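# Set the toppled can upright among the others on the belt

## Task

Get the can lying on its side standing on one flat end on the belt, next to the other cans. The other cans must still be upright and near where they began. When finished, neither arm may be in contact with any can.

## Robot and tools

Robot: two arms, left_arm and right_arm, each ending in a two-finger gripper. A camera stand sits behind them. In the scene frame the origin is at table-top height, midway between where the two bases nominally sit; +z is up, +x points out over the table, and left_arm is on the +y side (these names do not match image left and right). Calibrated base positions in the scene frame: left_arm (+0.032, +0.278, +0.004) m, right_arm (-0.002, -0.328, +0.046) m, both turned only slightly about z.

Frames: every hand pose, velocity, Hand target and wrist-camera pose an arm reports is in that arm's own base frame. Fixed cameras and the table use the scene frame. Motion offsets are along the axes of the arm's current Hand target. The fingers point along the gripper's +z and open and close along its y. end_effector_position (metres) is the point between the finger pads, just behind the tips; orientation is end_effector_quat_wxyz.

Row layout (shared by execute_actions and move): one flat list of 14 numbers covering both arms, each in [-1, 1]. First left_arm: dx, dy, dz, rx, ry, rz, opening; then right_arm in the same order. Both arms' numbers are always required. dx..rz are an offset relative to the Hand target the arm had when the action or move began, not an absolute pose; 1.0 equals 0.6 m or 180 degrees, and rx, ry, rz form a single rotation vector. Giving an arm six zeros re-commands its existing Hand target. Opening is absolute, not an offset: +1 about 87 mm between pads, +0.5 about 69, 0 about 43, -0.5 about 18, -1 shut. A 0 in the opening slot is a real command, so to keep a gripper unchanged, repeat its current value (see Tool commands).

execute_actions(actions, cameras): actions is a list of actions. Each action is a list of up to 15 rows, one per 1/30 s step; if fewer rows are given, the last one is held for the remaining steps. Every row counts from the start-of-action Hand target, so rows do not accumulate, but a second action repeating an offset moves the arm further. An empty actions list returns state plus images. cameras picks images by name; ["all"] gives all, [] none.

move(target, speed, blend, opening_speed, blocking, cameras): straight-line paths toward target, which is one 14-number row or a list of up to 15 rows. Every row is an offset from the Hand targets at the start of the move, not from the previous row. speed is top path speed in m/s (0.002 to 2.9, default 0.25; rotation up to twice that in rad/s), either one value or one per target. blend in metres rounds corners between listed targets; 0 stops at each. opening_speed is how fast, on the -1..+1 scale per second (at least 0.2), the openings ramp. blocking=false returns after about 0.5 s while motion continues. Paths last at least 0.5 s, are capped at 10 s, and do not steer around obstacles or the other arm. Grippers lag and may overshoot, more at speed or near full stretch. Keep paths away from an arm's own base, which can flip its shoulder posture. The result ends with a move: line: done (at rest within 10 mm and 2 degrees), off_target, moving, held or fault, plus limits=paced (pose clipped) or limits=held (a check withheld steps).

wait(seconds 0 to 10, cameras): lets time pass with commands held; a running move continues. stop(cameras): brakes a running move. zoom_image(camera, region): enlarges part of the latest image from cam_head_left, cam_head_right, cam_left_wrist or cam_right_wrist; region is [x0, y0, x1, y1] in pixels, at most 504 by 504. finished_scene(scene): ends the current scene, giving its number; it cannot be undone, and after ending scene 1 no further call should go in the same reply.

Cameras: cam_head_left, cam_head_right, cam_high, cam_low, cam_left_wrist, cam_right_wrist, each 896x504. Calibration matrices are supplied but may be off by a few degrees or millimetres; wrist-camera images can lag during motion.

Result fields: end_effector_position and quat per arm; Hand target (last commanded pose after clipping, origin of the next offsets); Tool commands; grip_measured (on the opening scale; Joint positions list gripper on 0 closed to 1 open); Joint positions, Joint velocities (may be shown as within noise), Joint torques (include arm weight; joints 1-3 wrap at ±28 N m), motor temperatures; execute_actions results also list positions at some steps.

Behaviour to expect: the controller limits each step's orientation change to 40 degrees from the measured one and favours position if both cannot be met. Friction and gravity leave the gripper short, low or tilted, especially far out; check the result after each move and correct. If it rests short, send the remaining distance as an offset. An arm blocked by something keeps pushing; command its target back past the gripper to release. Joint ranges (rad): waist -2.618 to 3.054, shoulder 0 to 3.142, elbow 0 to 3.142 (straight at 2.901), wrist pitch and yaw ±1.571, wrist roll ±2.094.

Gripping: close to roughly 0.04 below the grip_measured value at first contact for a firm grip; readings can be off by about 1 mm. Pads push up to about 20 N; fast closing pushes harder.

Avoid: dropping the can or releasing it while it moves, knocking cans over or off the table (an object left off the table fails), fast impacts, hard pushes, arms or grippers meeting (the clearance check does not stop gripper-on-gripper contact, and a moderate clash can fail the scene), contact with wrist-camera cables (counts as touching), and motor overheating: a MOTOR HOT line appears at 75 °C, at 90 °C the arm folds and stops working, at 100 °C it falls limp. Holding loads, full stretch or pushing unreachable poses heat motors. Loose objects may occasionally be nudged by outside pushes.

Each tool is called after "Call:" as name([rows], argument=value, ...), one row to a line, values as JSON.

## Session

Scene 2 done. Now scene 3.

Call:
execute_actions(actions=[])

Scene clock: 0.00 s.
left_arm: end_effector_position=(+0.2734, -0.0965, +0.1188) grip_measured=+1.000 end_effector_quat_wxyz=(+0.437, -0.041, +0.898, -0.003) | right_arm: end_effector_position=(+0.3435, +0.2221, +0.2153) grip_measured=+1.000 end_effector_quat_wxyz=(+0.553, -0.219, +0.752, +0.285)
Joint positions: left_arm=[-0.55 1.031 0.674 -0.399 -0.452 -0.444 1] | right_arm=[0.426 1.245 0.8 0.204 -0.324 0.114 1]
Joint velocities: within noise
Joint torques (N m): no reading
Motor temperatures (°C): left_arm=[23 33 37 31 21 21 23] | right_arm=[21 23 28 22 22 21 22]
Heat: left arm: 37 °C; right arm: 28 °C.
Hand target: left_arm +0.2736, -0.0963, +0.1211; +0.438, -0.042, +0.898, -0.003 | right_arm +0.3452, +0.2229, +0.2269; +0.565, -0.219, +0.742, +0.287
Tool commands: left_gripper/opening=+1.0 right_gripper/opening=+1.0
camera_calibration:
cam_left_wrist: T_world_to_cam=[[0.0722409, -0.995891, 0.0546096, -0.124116], [-0.996637, -0.0742016, -0.0347691, 0.290279], [0.0386783, -0.0519142, -0.997902, 0.249318], [0, 0, 0, 1]] pos_world=[0.288626, -0.0891233, 0.265666]
cam_right_wrist: T_world_to_cam=[[0.657998, -0.72894, -0.188904, -0.023214], [-0.718985, -0.533602, -0.445341, 0.481266], [0.223827, 0.428853, -0.875207, 0.161542], [0, 0, 0, 1]] pos_world=[0.32514, 0.170605, 0.351325]

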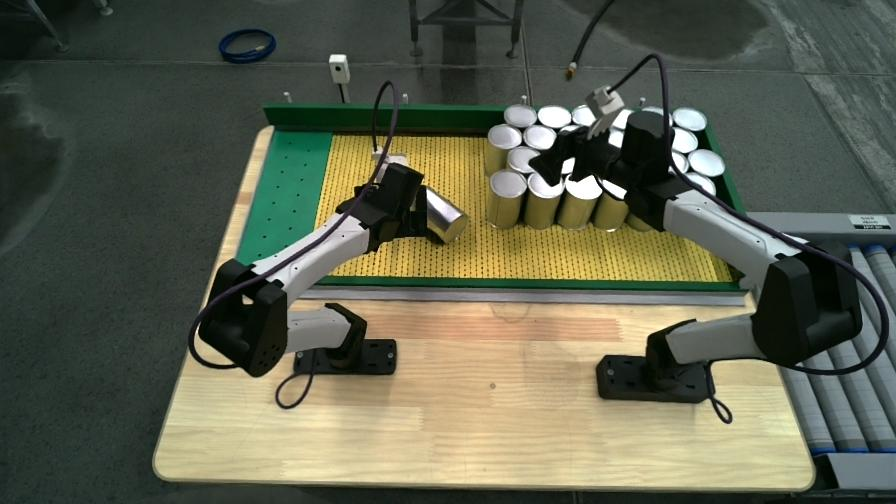

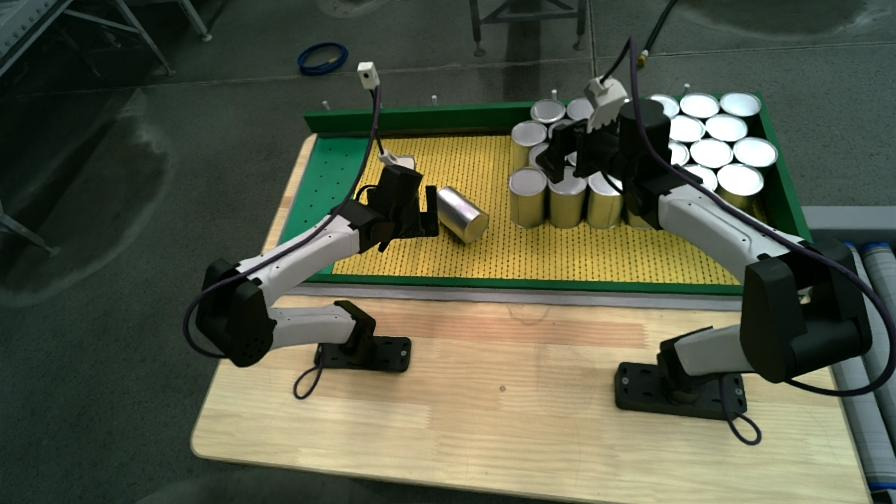

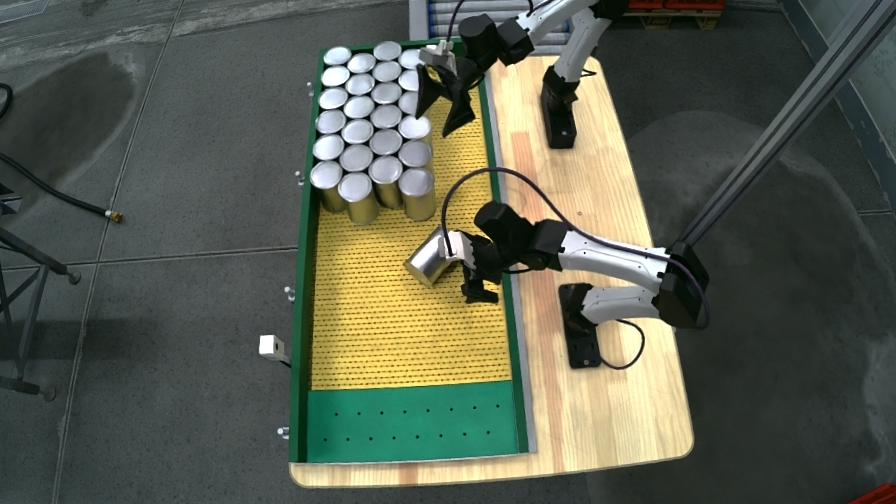

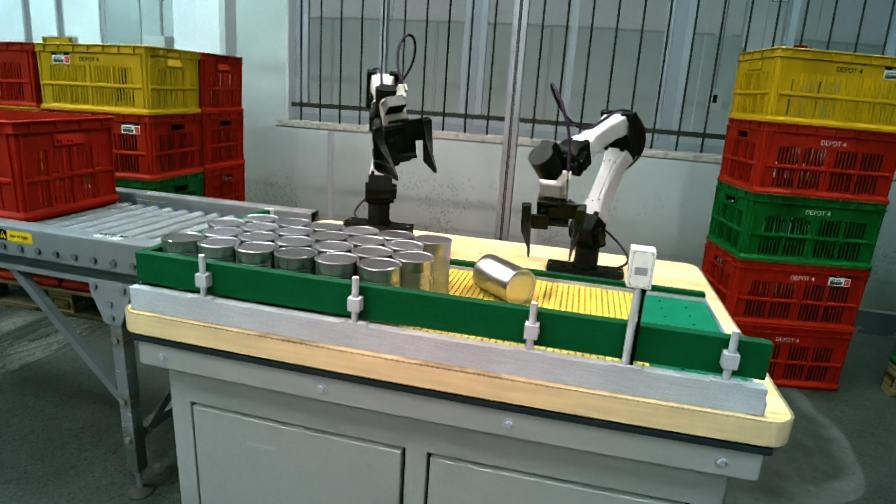

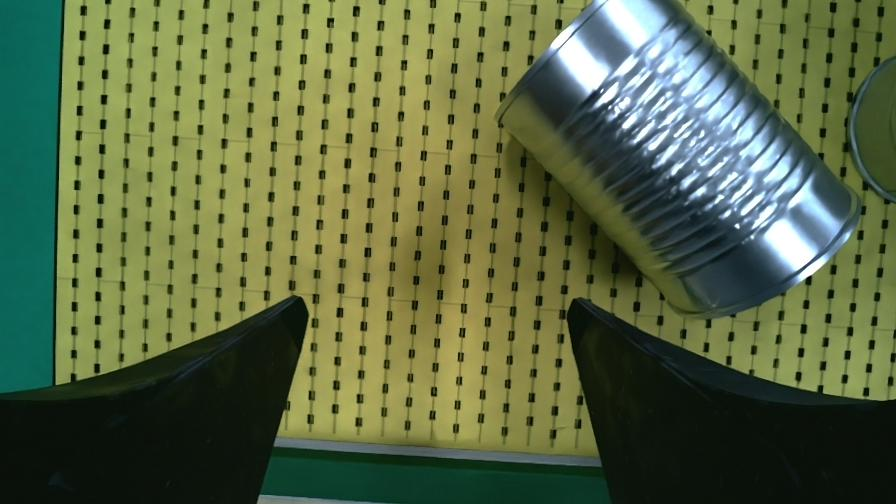

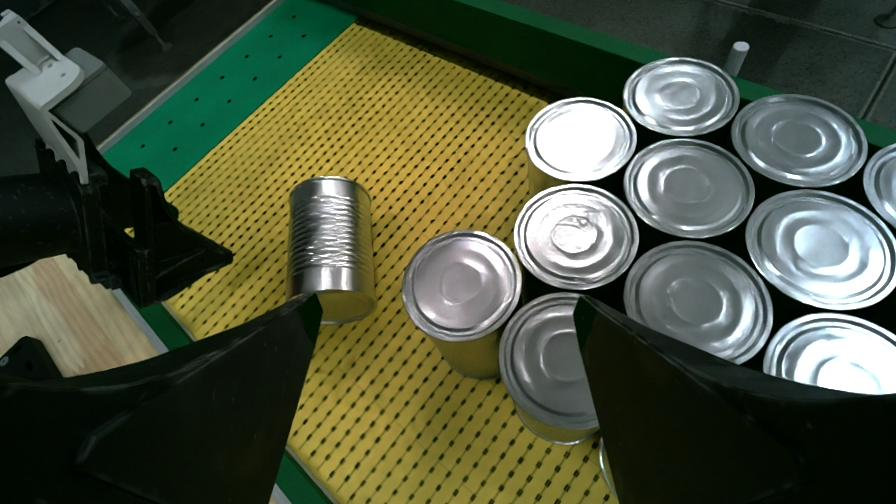

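Call:
move([
  [-0.1143,-0.0642,-0.039,0,0,0,1,0.014,-0.0243,-0.3445,0,0,0,1],
  [-0.0827,-0.1408,0.0503,-0.0556,0.2312,-0.2683,1,0.014,-0.0243,-0.3445,0,0,0,1],
], speed=0.35, blend=[0.05, 0], cameras=["cam_left_wrist", "cam_high", "cam_head_right"])

Scene clock: 107.93 s.
left_arm: end_effector_position=(+0.3328, -0.1752, +0.1417) grip_measured=+1.000 end_effector_quat_wxyz=(+0.065, -0.421, +0.897, -0.119) | right_arm: end_effector_position=(+0.2041, +0.0733, +0.2460) grip_measured=+1.000 end_effector_quat_wxyz=(+0.556, -0.208, +0.751, +0.290)
Joint positions: left_arm=[-0.344 1.762 1.562 -1.11 0.077 -1.233 1] | right_arm=[-0.451 0.616 0.764 -0.694 -1.146 -0.295 1]
Joint torques (N m): left_arm=[0.13 -6.68 10.14 0.64 -0.03 -0.15] | right_arm=[-0.34 2.19 9.09 1.5 -0.51 -0.26]
Motor temperatures (°C): left_arm=[23 32 47 32 21 21 23] | right_arm=[21 25 34 28 22 21 22]
Heat: left arm: 47 °C; right arm: 34 °C.
Hand target: left_arm +0.3339, -0.1756, +0.1451; +0.057, -0.430, +0.894, -0.118 | right_arm +0.2051, +0.0730, +0.2570; +0.565, -0.219, +0.742, +0.287
Off the commanded pose: left_arm 0.004 m, 1 deg | right_arm 0.011 m, 2 deg.
move: off_target (right_arm)
camera_calibration:
cam_left_wrist: T_world_to_cam=[[0.745372, -0.607129, 0.275344, -0.395191], [-0.574899, -0.376294, 0.726563, 0.0432995], [-0.337507, -0.699855, -0.629517, 0.225283], [0, 0, 0, 1]] pos_world=[0.395492, -0.0659728, 0.219174]
Images, in order (width x height): cam_head_right 896x504, cam_high 896x504, cam_left_wrist 896x504.

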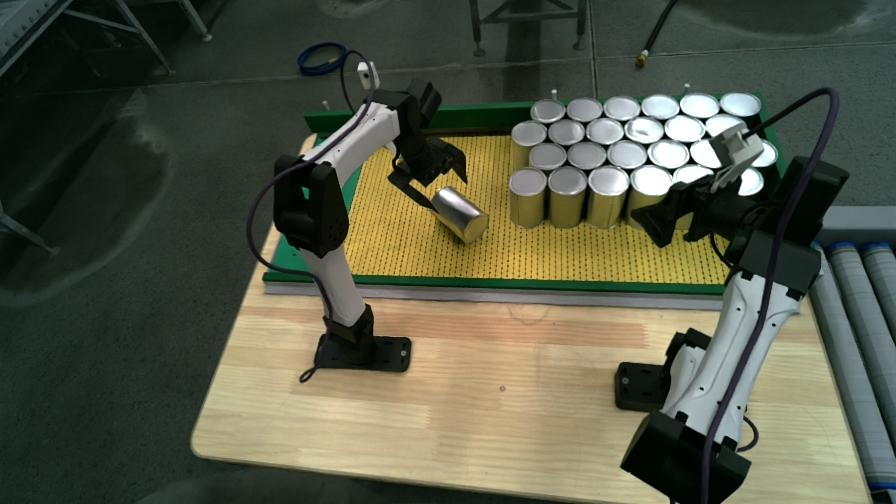

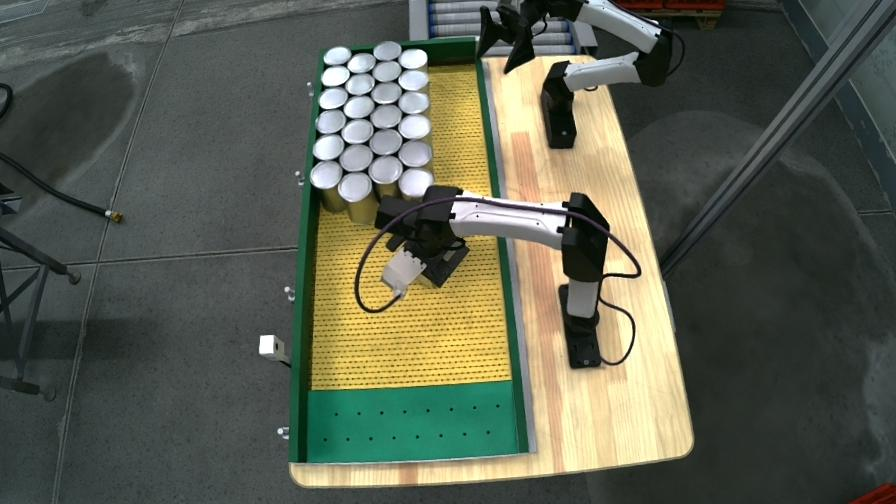

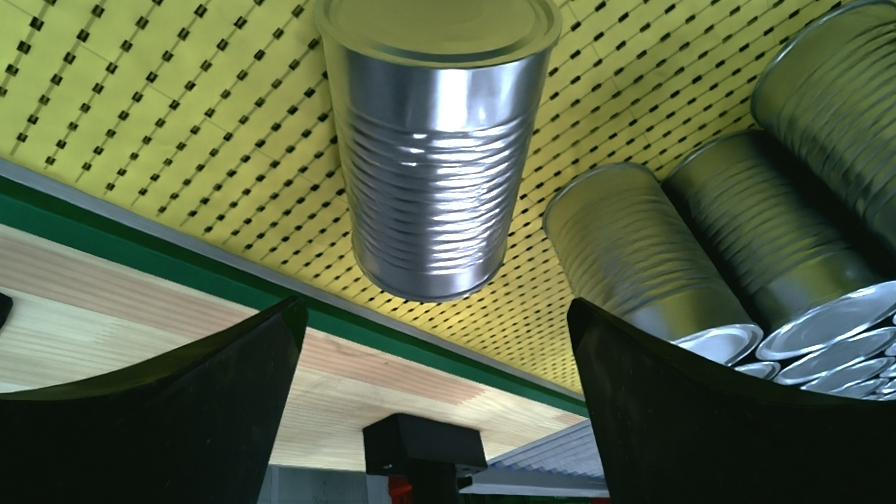

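Call:
move([
  [-0.0392,0.0024,0.03,0,0,0.0194,1,0,0,0,0,0,0,1],
  [-0.0392,0.0024,0.135,0,0,0.0194,0.46,0,0,0,0,0,0,1],
], speed=[0.2, 0.15], blend=[0.015, 0], opening_speed=0.6, cameras=["cam_left_wrist"])

Scene clock: 149.63 s.
left_arm: end_effector_position=(+0.3688, -0.1680, +0.0737) grip_measured=+0.636 end_effector_quat_wxyz=(+0.069, -0.408, +0.902, -0.121) | right_arm: end_effector_position=(+0.2041, +0.0733, +0.2460) grip_measured=+1.000 end_effector_quat_wxyz=(+0.556, -0.208, +0.751, +0.290)
Joint positions: left_arm=[-0.294 1.903 1.471 -0.874 0.09 -1.156 0.818] | right_arm=[-0.451 0.616 0.764 -0.694 -1.146 -0.295 1]
Joint torques (N m): left_arm=[-0.62 -8.25 6.28 0.91 -0.06 0.1] | right_arm=[-0.21 2.25 8.65 1.49 -0.5 -0.27]
Heat: left arm: 47 °C; right arm: 34 °C.
Hand target: left_arm +0.3640, -0.1694, +0.0666; +0.061, -0.402, +0.906, -0.116 | right_arm +0.2051, +0.0730, +0.2570; +0.565, -0.219, +0.742, +0.287
Off the commanded pose: left_arm 0.009 m, 1 deg | right_arm 0.011 m, 2 deg.
move: off_target (right_arm)
camera_calibration:
cam_left_wrist: T_world_to_cam=[[0.72489, -0.628816, 0.281291, -0.395446], [-0.593389, -0.362585, 0.718625, 0.125827], [-0.349891, -0.687839, -0.635967, 0.20671], [0, 0, 0, 1]] pos_world=[0.433646, -0.0608567, 0.152274]
Images, in order (width x height): cam_left_wrist 896x504.

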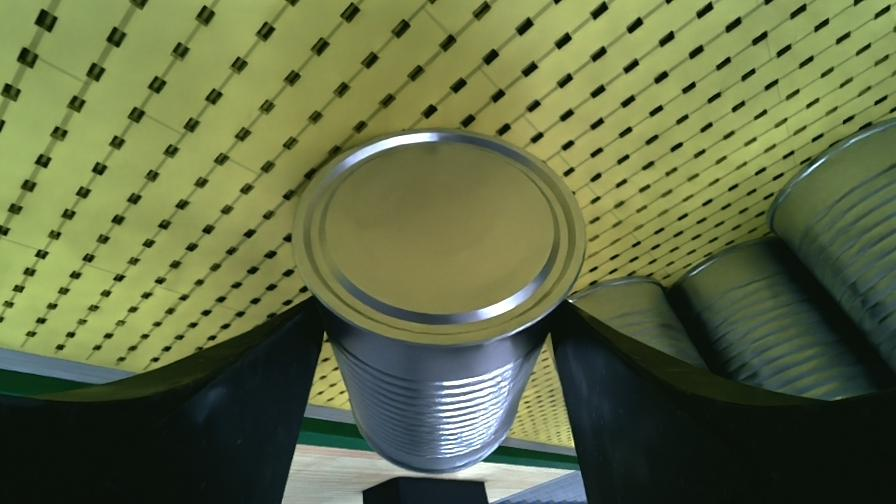

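Call:
move([
  [-0.0029,-0.0432,-0.1608,0,0,0,0.46,0,0,0,0,0,0,1],
  [-0.0337,-0.0930,-0.2648,0.3037,-0.3905,0.3593,0.46,0,0,0,0,0,0,1],
  [-0.0483,-0.1928,-0.2378,0.5406,-0.1793,0.5181,0.46,0,0,0,0,0,0,1],
], speed=[0.15, 0.32, 0.3], blend=[0.015, 0.02, 0], cameras=["cam_left_wrist", "cam_head_right", "cam_high"])

Scene clock: 292.57 s.
left_arm: end_effector_position=(+0.4341, -0.2016, +0.2289) grip_measured=+0.460 end_effector_quat_wxyz=(+0.543, +0.426, +0.508, -0.516) | right_arm: end_effector_position=(+0.2041, +0.0733, +0.2460) grip_measured=+1.000 end_effector_quat_wxyz=(+0.556, -0.208, +0.751, +0.290)
Joint positions: left_arm=[-0.056 2.074 1.248 1.457 1.364 -0.683 0.73] | right_arm=[-0.451 0.616 0.764 -0.694 -1.146 -0.295 1]
Joint torques (N m): left_arm=[0.17 -8.4 9.39 1.61 -0.28 -0.11] | right_arm=[-0.28 2.11 8.94 1.47 -0.5 -0.26]
Motor temperatures (°C): left_arm=[23 42 44 28 21 21 25] | right_arm=[21 23 35 27 22 21 22]
Heat: left arm: 44 °C; right arm: 35 °C.
Hand target: left_arm +0.4371, -0.2000, +0.2349; +0.556, +0.443, +0.484, -0.510 | right_arm +0.2051, +0.0730, +0.2570; +0.565, -0.219, +0.742, +0.287
Off the commanded pose: left_arm 0.007 m, 4 deg | right_arm 0.011 m, 2 deg.
move: off_target (left_arm, right_arm)
camera_calibration:
cam_left_wrist: T_world_to_cam=[[-0.992866, -0.0959115, 0.0708368, 0.393657], [-0.117086, 0.671983, -0.731252, 0.374521], [0.0225344, -0.73433, -0.678419, 0.143867], [0, 0, 0, 1]] pos_world=[0.431458, -0.108269, 0.343586]
Images, in order (width x height): cam_head_right 896x504, cam_high 896x504, cam_left_wrist 896x504.

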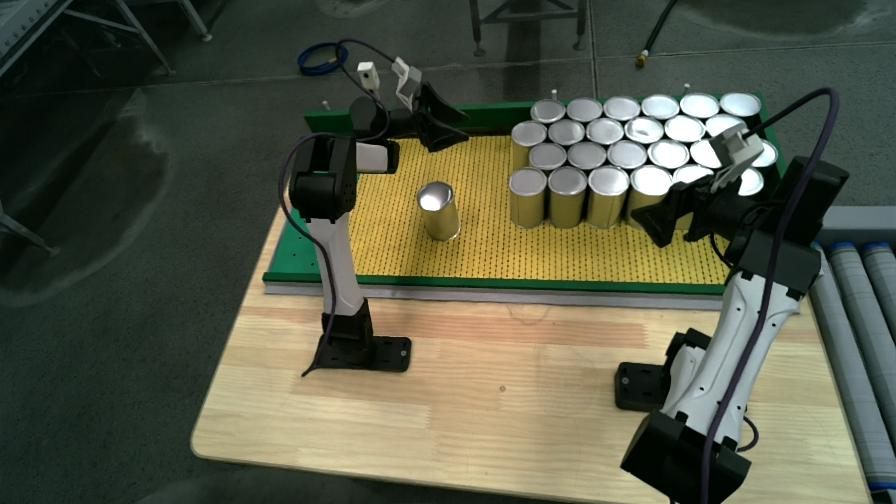

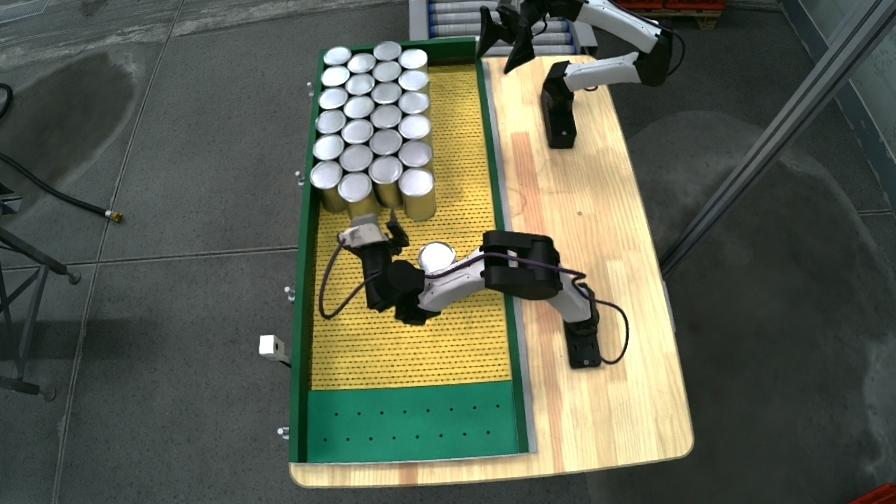

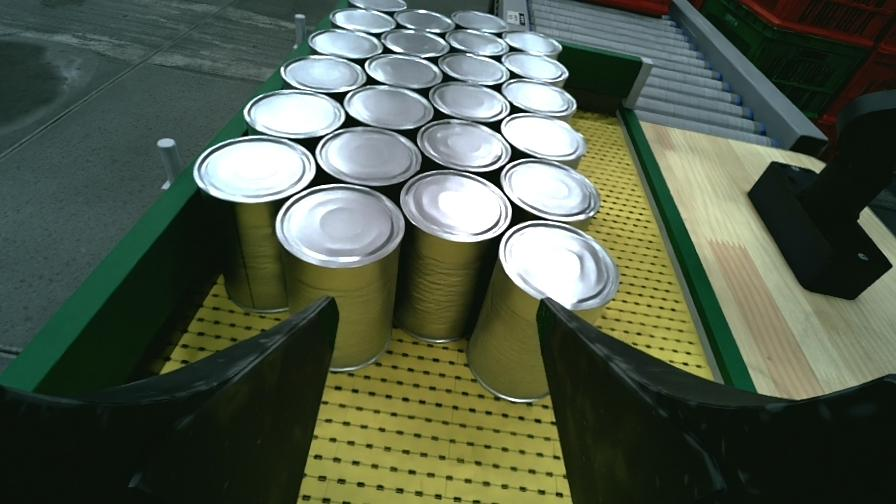

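Call:
zoom_image(camera="cam_head_right", region=[380, 140, 580, 270])

Call:
zoom_image(camera="cam_high", region=[330, 150, 520, 300])

Scaled by 2.520 from the camera's 896x504 image, which has a finer 1280x720 frame.

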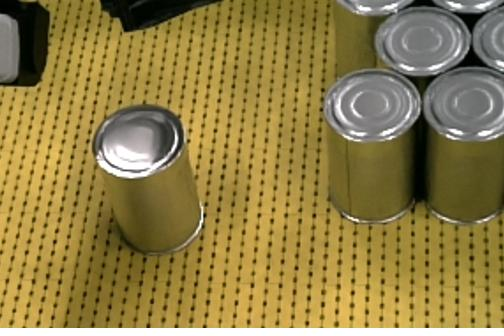

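Scaled by 2.653 from the camera's 896x504 image, which has a finer 1280x720 frame.

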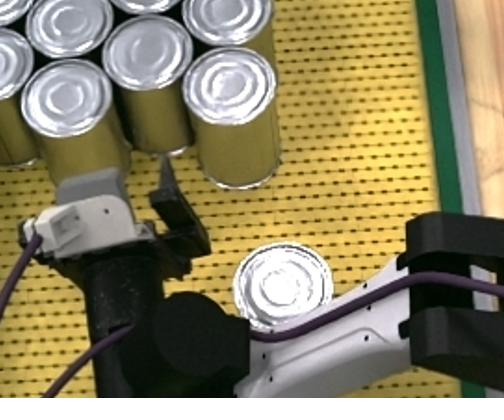

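Call:
move(target=[0.0260,-0.2202,-0.2367,-0.1366,0.2895,-0.0457,1,0,0,0,0,0,0,1], speed=0.3, cameras=["cam_left_wrist", "cam_high"])

Scene clock: 410.17 s.
left_arm: end_effector_position=(+0.2915, -0.0736, +0.1951) grip_measured=+1.000 end_effector_quat_wxyz=(+0.333, +0.453, +0.804, -0.196) | right_arm: end_effector_position=(+0.2041, +0.0733, +0.2460) grip_measured=+1.000 end_effector_quat_wxyz=(+0.556, -0.208, +0.751, +0.290)
Joint positions: left_arm=[0.039 1.358 1.29 -1.061 0.681 0.907 1] | right_arm=[-0.451 0.616 0.764 -0.694 -1.146 -0.295 1]
Joint torques (N m): left_arm=[-0.61 -3.32 10.37 0.93 0.16 0.14] | right_arm=[-0.49 1.92 8.94 1.43 -0.53 -0.28]
Motor temperatures (°C): left_arm=[23 48 47 28 21 21 24] | right_arm=[21 23 36 27 22 21 22]
Heat: left arm: 48 °C; right arm: 36 °C.
Hand target: left_arm +0.2933, -0.0736, +0.1999; +0.331, +0.462, +0.800, -0.192 | right_arm +0.2051, +0.0730, +0.2570; +0.565, -0.219, +0.742, +0.287
Off the commanded pose: left_arm 0.005 m, 1 deg | right_arm 0.011 m, 2 deg.
move: off_target (right_arm); limits=paced
camera_calibration:
cam_left_wrist: T_world_to_cam=[[-0.8571, -0.514514, 0.0255944, 0.205185], [-0.511432, 0.855822, 0.0774946, 0.217819], [-0.0617763, 0.0533308, -0.996664, 0.362827], [0, 0, 0, 1]] pos_world=[0.309678, -0.100194, 0.339486]
Images, in order (width x height): cam_high 896x504, cam_left_wrist 896x504.

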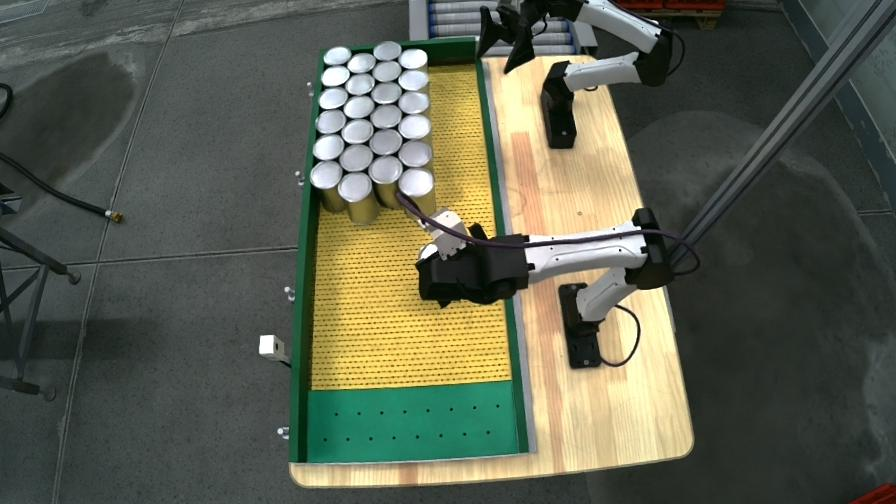

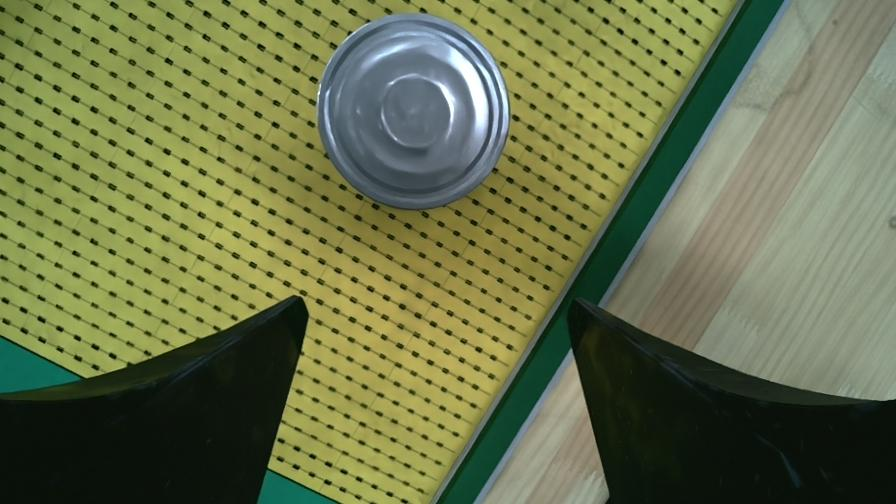

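Call:
move([
  [-0.0097,0.016,0.05,0,0,0,1,0,0,0,0,0,0,1],
  [-0.0097,0.016,0.165,0,0,0,0.42,0,0,0,0,0,0,1],
], speed=[0.2, 0.15], blend=[0.012, 0], opening_speed=0.6, cameras=["cam_left_wrist", "cam_head_right"])

Scene clock: 450.83 s.
left_arm: end_effector_position=(+0.3369, -0.1328, +0.1403) grip_measured=+0.739 end_effector_quat_wxyz=(+0.331, +0.463, +0.799, -0.195) | right_arm: end_effector_position=(+0.2041, +0.0733, +0.2460) grip_measured=+1.000 end_effector_quat_wxyz=(+0.556, -0.208, +0.751, +0.290)
Joint positions: left_arm=[-0.17 1.508 1.184 -0.68 0.583 0.706 0.87] | right_arm=[-0.451 0.616 0.764 -0.694 -1.146 -0.295 1]
Joint torques (N m): left_arm=[-0.44 -5.34 6.49 1.61 0.11 -0.07] | right_arm=[-0.44 2.17 8.79 1.42 -0.58 -0.24]
Motor temperatures (°C): left_arm=[23 40 51 28 21 22 24] | right_arm=[21 23 36 27 22 21 22]
Heat: left arm: 51 °C; right arm: 36 °C.
Hand target: left_arm +0.3387, -0.1330, +0.1340; +0.331, +0.462, +0.800, -0.192 | right_arm +0.2051, +0.0730, +0.2570; +0.565, -0.219, +0.742, +0.287
Off the commanded pose: left_arm 0.007 m, 0 deg | right_arm 0.011 m, 2 deg.
move: off_target (right_arm)
camera_calibration:
cam_left_wrist: T_world_to_cam=[[-0.867199, -0.497665, 0.0171743, 0.221926], [-0.494909, 0.865183, 0.0807651, 0.291183], [-0.055053, 0.0615397, -0.996585, 0.312899], [0, 0, 0, 1]] pos_world=[0.353789, -0.160737, 0.284502]
Images, in order (width x height): cam_head_right 896x504, cam_left_wrist 896x504.

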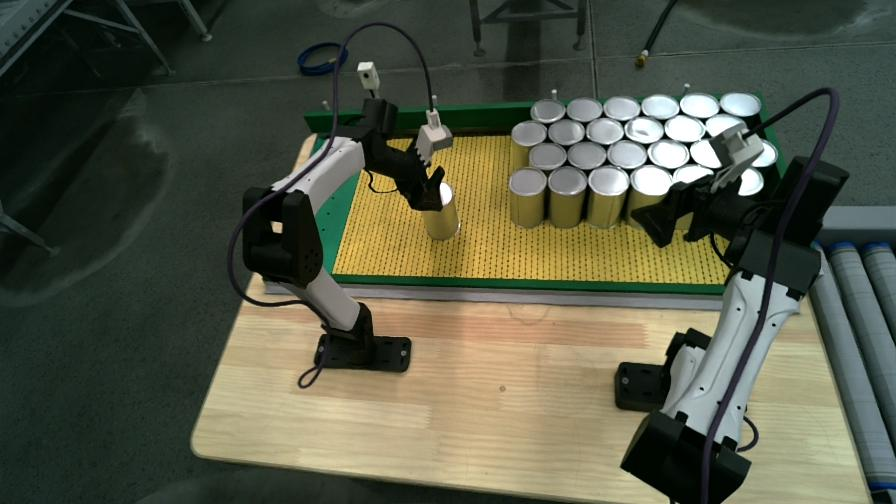

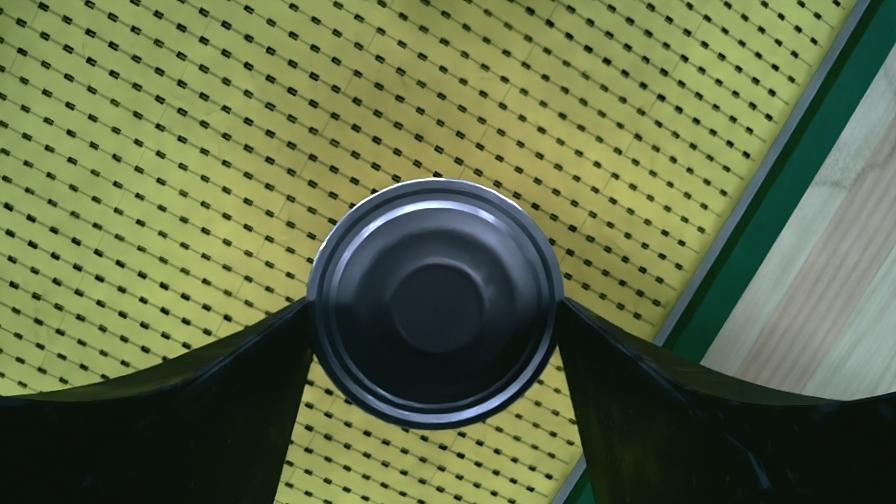

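Call:
move([
  [0,0,0,0,0,0,0.95,0,0,0,0,0,0,1],
  [0.0083,0,0.026,0,0,0,0.4,0,0,0,0,0,0,1],
  [-0.0743,0,-0.0565,0,0,0,0.4,0,0,0,0,0,0,1],
], speed=[0.1, 0.1, 0.1], opening_speed=0.6, cameras=["cam_left_wrist", "cam_head_right"])

Scene clock: 507.10 s.
left_arm: end_effector_position=(+0.3303, -0.1311, +0.1649) grip_measured=+0.750 end_effector_quat_wxyz=(+0.296, +0.456, +0.818, -0.189) | right_arm: end_effector_position=(+0.2041, +0.0733, +0.2460) grip_measured=+1.000 end_effector_quat_wxyz=(+0.556, -0.208, +0.751, +0.290)
Joint positions: left_arm=[-0.188 1.535 1.342 -0.876 0.537 0.689 0.875] | right_arm=[-0.451 0.616 0.764 -0.694 -1.146 -0.295 1]
Joint torques (N m): left_arm=[-0.42 -6.87 12.66 1.39 0.44 -0.07] | right_arm=[-0.5 2.11 8.99 1.5 -0.54 -0.26]
Heat: left arm: 47 °C; right arm: 36 °C.
Hand target: left_arm +0.3425, -0.1395, +0.1894; +0.331, +0.462, +0.800, -0.192 | right_arm +0.2051, +0.0730, +0.2570; +0.565, -0.219, +0.742, +0.287
Off the commanded pose: left_arm 0.029 m, 5 deg | right_arm 0.011 m, 2 deg.
move: off_target (left_arm, right_arm)
camera_calibration:
cam_left_wrist: T_world_to_cam=[[-0.856074, -0.514216, 0.0521409, 0.20494], [-0.502026, 0.851264, 0.152705, 0.273138], [-0.122909, 0.104551, -0.986895, 0.363423], [0, 0, 0, 1]] pos_world=[0.357234, -0.165125, 0.306265]
Images, in order (width x height): cam_head_right 896x504, cam_left_wrist 896x504.

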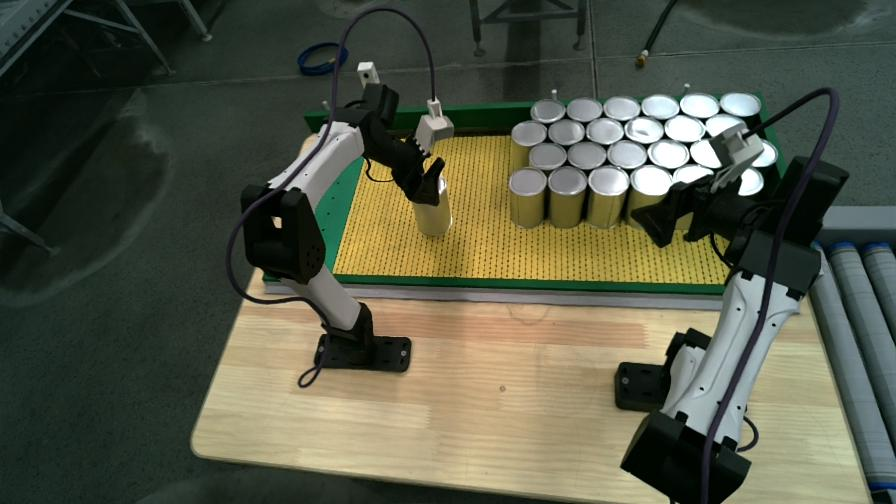

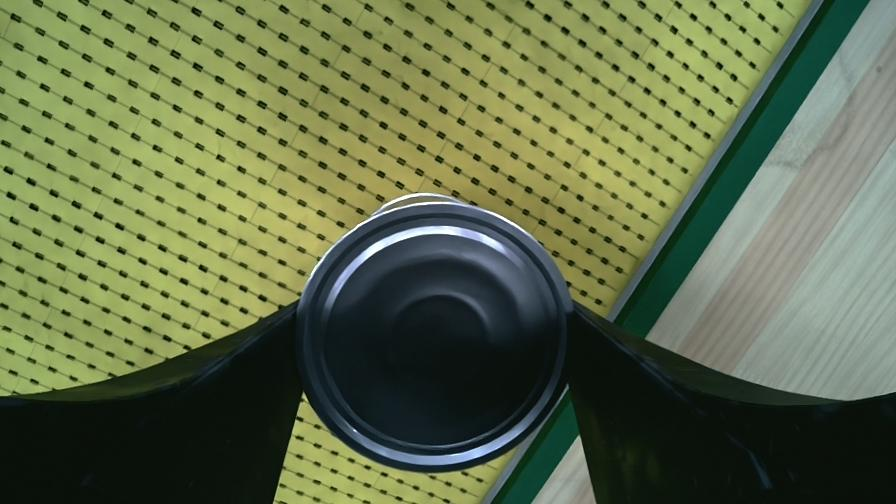

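Call:
move(target=[-0.1960,0.0713,0.1358,0.0615,-0.0275,0.0563,0.4,0,0,0,0,0,0,1], speed=0.15, cameras=["cam_left_wrist", "cam_head_right", "cam_high"])

Scene clock: 562.23 s.
left_arm: end_effector_position=(+0.4445, -0.2269, +0.1864) grip_measured=+0.750 end_effector_quat_wxyz=(+0.297, +0.539, +0.750, -0.243) | right_arm: end_effector_position=(+0.2041, +0.0733, +0.2460) grip_measured=+1.000 end_effector_quat_wxyz=(+0.556, -0.208, +0.751, +0.290)
Joint positions: left_arm=[-0.308 2.157 2.203 -1.12 0.64 0.771 0.875] | right_arm=[-0.451 0.616 0.764 -0.694 -1.146 -0.295 1]
Joint torques (N m): left_arm=[-0.46 -11.79 12.71 1.3 0.78 0.11] | right_arm=[-0.36 1.92 9.09 1.47 -0.52 -0.28]
Motor temperatures (°C): left_arm=[23 41 59 28 22 21 25] | right_arm=[21 23 36 27 22 21 22]
Heat: left arm: 59 °C; right arm: 36 °C.
Hand target: left_arm +0.4500, -0.2400, +0.2147; +0.335, +0.551, +0.719, -0.258 | right_arm +0.2051, +0.0730, +0.2570; +0.565, -0.219, +0.742, +0.287
Off the commanded pose: left_arm 0.032 m, 6 deg | right_arm 0.011 m, 2 deg.
move: off_target (left_arm, right_arm)
camera_calibration:
cam_left_wrist: T_world_to_cam=[[-0.951254, -0.303076, 0.0570988, 0.341649], [-0.298015, 0.950965, 0.0827766, 0.35357], [-0.0793866, 0.0617252, -0.994931, 0.381138], [0, 0, 0, 1]] pos_world=[0.460622, -0.256213, 0.330431]
Images, in order (width x height): cam_head_right 896x504, cam_high 896x504, cam_left_wrist 896x504.

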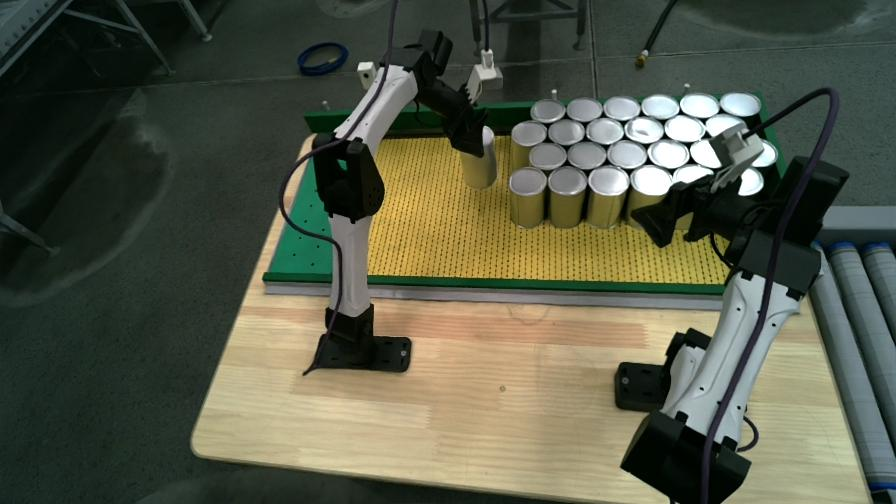

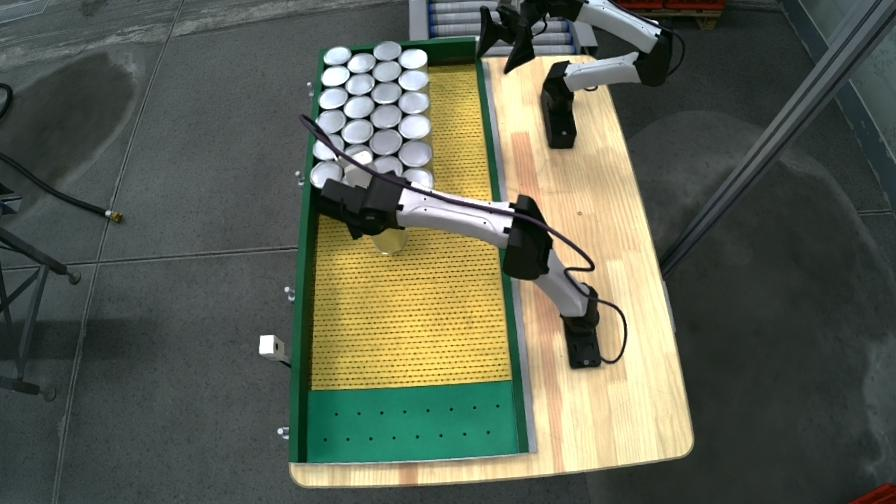

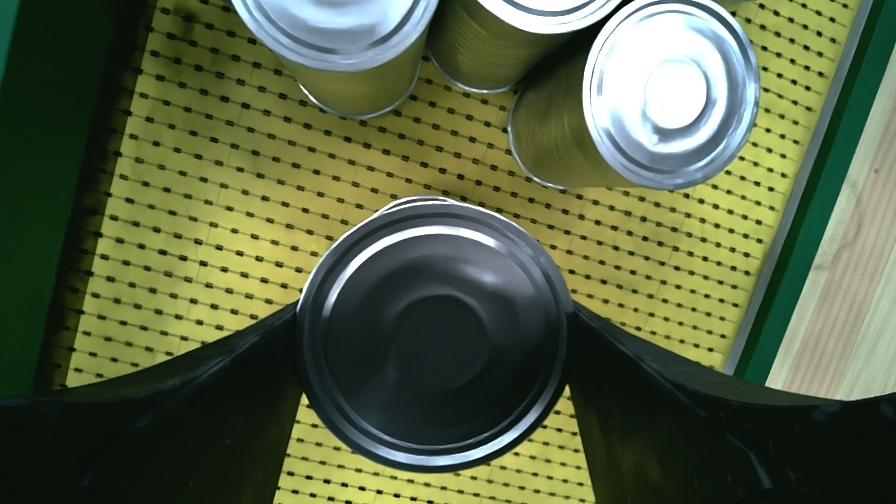

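Call:
move(target=[0.0520,-0.0147,0.1060,0,0.0167,0,0.4,0,0,0,0,0,0,1], speed=0.07, cameras=["cam_left_wrist", "cam_head_right"])

Scene clock: 629.47 s.
left_arm: end_effector_position=(+0.4430, -0.2596, +0.1358) grip_measured=+0.750 end_effector_quat_wxyz=(+0.286, +0.557, +0.743, -0.235) | right_arm: end_effector_position=(+0.2041, +0.0733, +0.2460) grip_measured=+1.000 end_effector_quat_wxyz=(+0.556, -0.208, +0.751, +0.290)
Joint positions: left_arm=[-0.385 2.174 2.036 -0.927 0.591 0.745 0.875] | right_arm=[-0.451 0.616 0.764 -0.694 -1.146 -0.295 1]
Joint torques (N m): left_arm=[-0.5 -12.79 8.01 1.73 0.51 -0.16] | right_arm=[-0.28 1.94 8.88 1.42 -0.55 -0.24]
Motor temperatures (°C): left_arm=[23 53 56 28 23 21 25] | right_arm=[21 23 37 27 22 21 22]
Heat: left arm: 56 °C; right arm: 37 °C.
Hand target: left_arm +0.4487, -0.2700, +0.1500; +0.316, +0.558, +0.728, -0.244 | right_arm +0.2051, +0.0730, +0.2570; +0.565, -0.219, +0.742, +0.287
Off the commanded pose: left_arm 0.018 m, 4 deg | right_arm 0.011 m, 2 deg.
move: off_target (left_arm, right_arm)
camera_calibration:
cam_left_wrist: T_world_to_cam=[[-0.961673, -0.270941, 0.0421328, 0.348145], [-0.264894, 0.957698, 0.11245, 0.371538], [-0.0708179, 0.0969796, -0.992764, 0.337763], [0, 0, 0, 1]] pos_world=[0.45714, -0.294251, 0.278871]
Images, in order (width x height): cam_head_right 896x504, cam_left_wrist 896x504.

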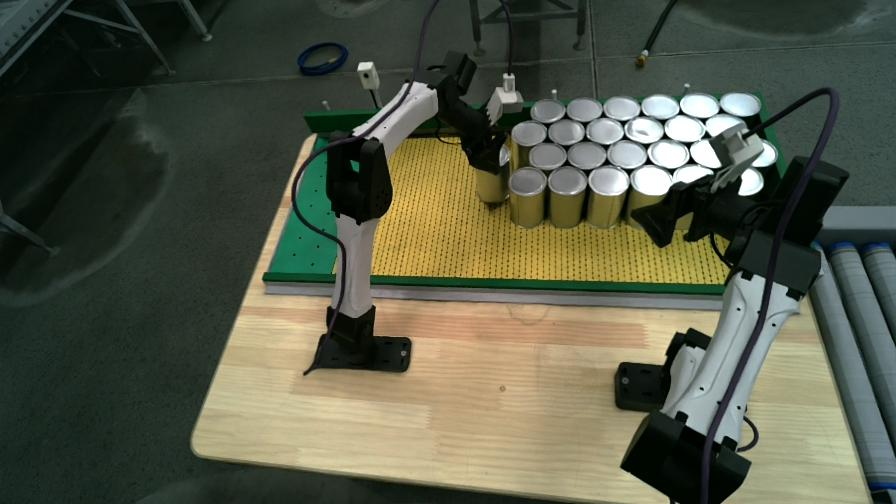

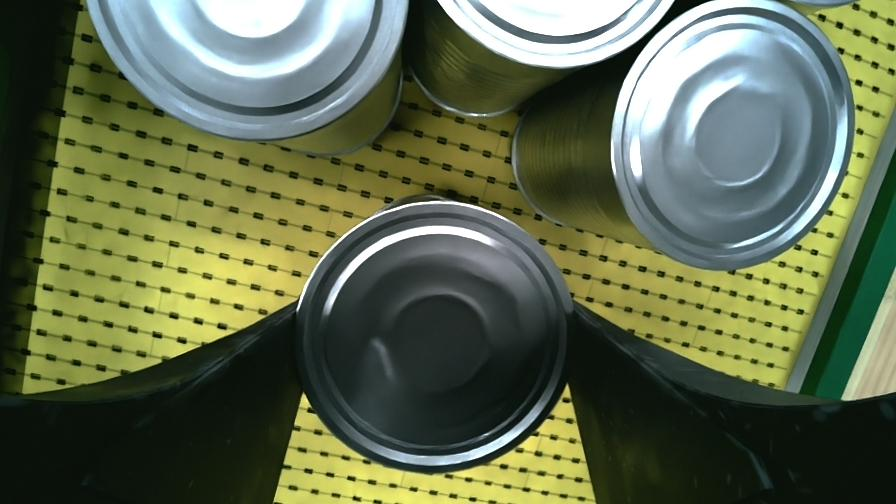

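Call:
move([
  [0.0277,-0.0005,0.0291,0,0.006,0,0.4,0,0,0,0,0,0,1],
  [0.0277,-0.0005,0.0291,0,0.006,0,0.72,0,0,0,0,0,0,1],
  [0.0277,-0.0005,0.0291,0,0.006,0,0.95,0,0,0,0,0,0,1],
], speed=0.05, opening_speed=0.4, cameras=["cam_left_wrist", "cam_head_right"])

Scene clock: 672.53 s.
left_arm: end_effector_position=(+0.4527, -0.2676, +0.1271) grip_measured=+0.949 end_effector_quat_wxyz=(+0.309, +0.560, +0.733, -0.232) | right_arm: end_effector_position=(+0.2041, +0.0733, +0.2460) grip_measured=+1.000 end_effector_quat_wxyz=(+0.556, -0.208, +0.751, +0.290)
Joint positions: left_arm=[-0.39 2.174 1.98 -0.817 0.596 0.739 0.975] | right_arm=[-0.451 0.616 0.764 -0.694 -1.146 -0.295 1]
Joint torques (N m): left_arm=[-0.72 -12.21 6.34 1.45 0.29 -0.1] | right_arm=[-0.58 1.99 8.92 1.4 -0.53 -0.3]
Motor temperatures (°C): left_arm=[23 62 54 30 23 21 25] | right_arm=[21 23 37 27 22 21 22]
Heat: left arm: 62 °C; right arm: 37 °C.
Hand target: left_arm +0.4488, -0.2715, +0.1260; +0.309, +0.560, +0.731, -0.238 | right_arm +0.2051, +0.0730, +0.2570; +0.565, -0.219, +0.742, +0.287
Off the commanded pose: left_arm 0.006 m, 1 deg | right_arm 0.011 m, 2 deg.
move: off_target (right_arm)
camera_calibration:
cam_left_wrist: T_world_to_cam=[[-0.963616, -0.267211, 0.00651659, 0.362124], [-0.265962, 0.960968, 0.0761861, 0.388709], [-0.02662, 0.071681, -0.997072, 0.304383], [0, 0, 0, 1]] pos_world=[0.460433, -0.298592, 0.271518]
Images, in order (width x height): cam_head_right 896x504, cam_left_wrist 896x504.

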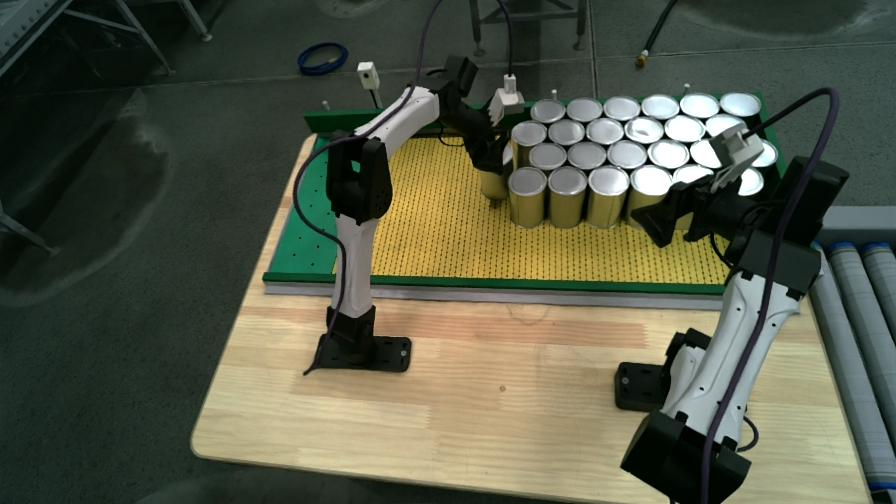

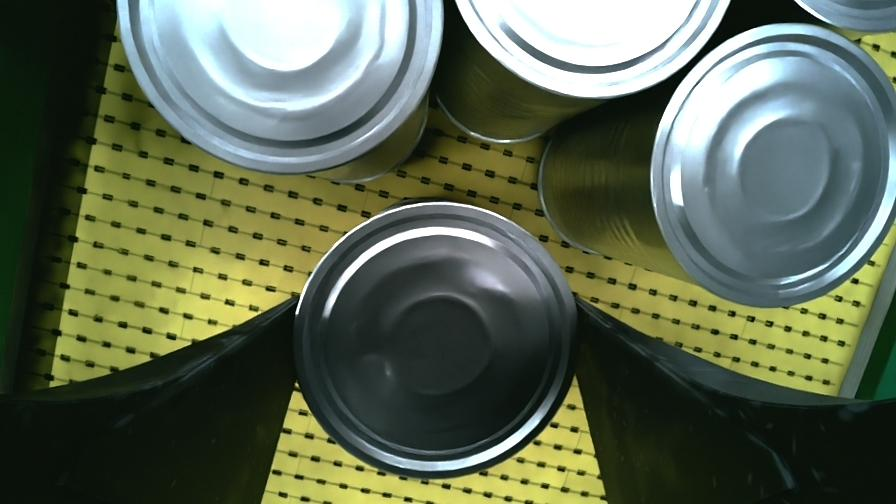

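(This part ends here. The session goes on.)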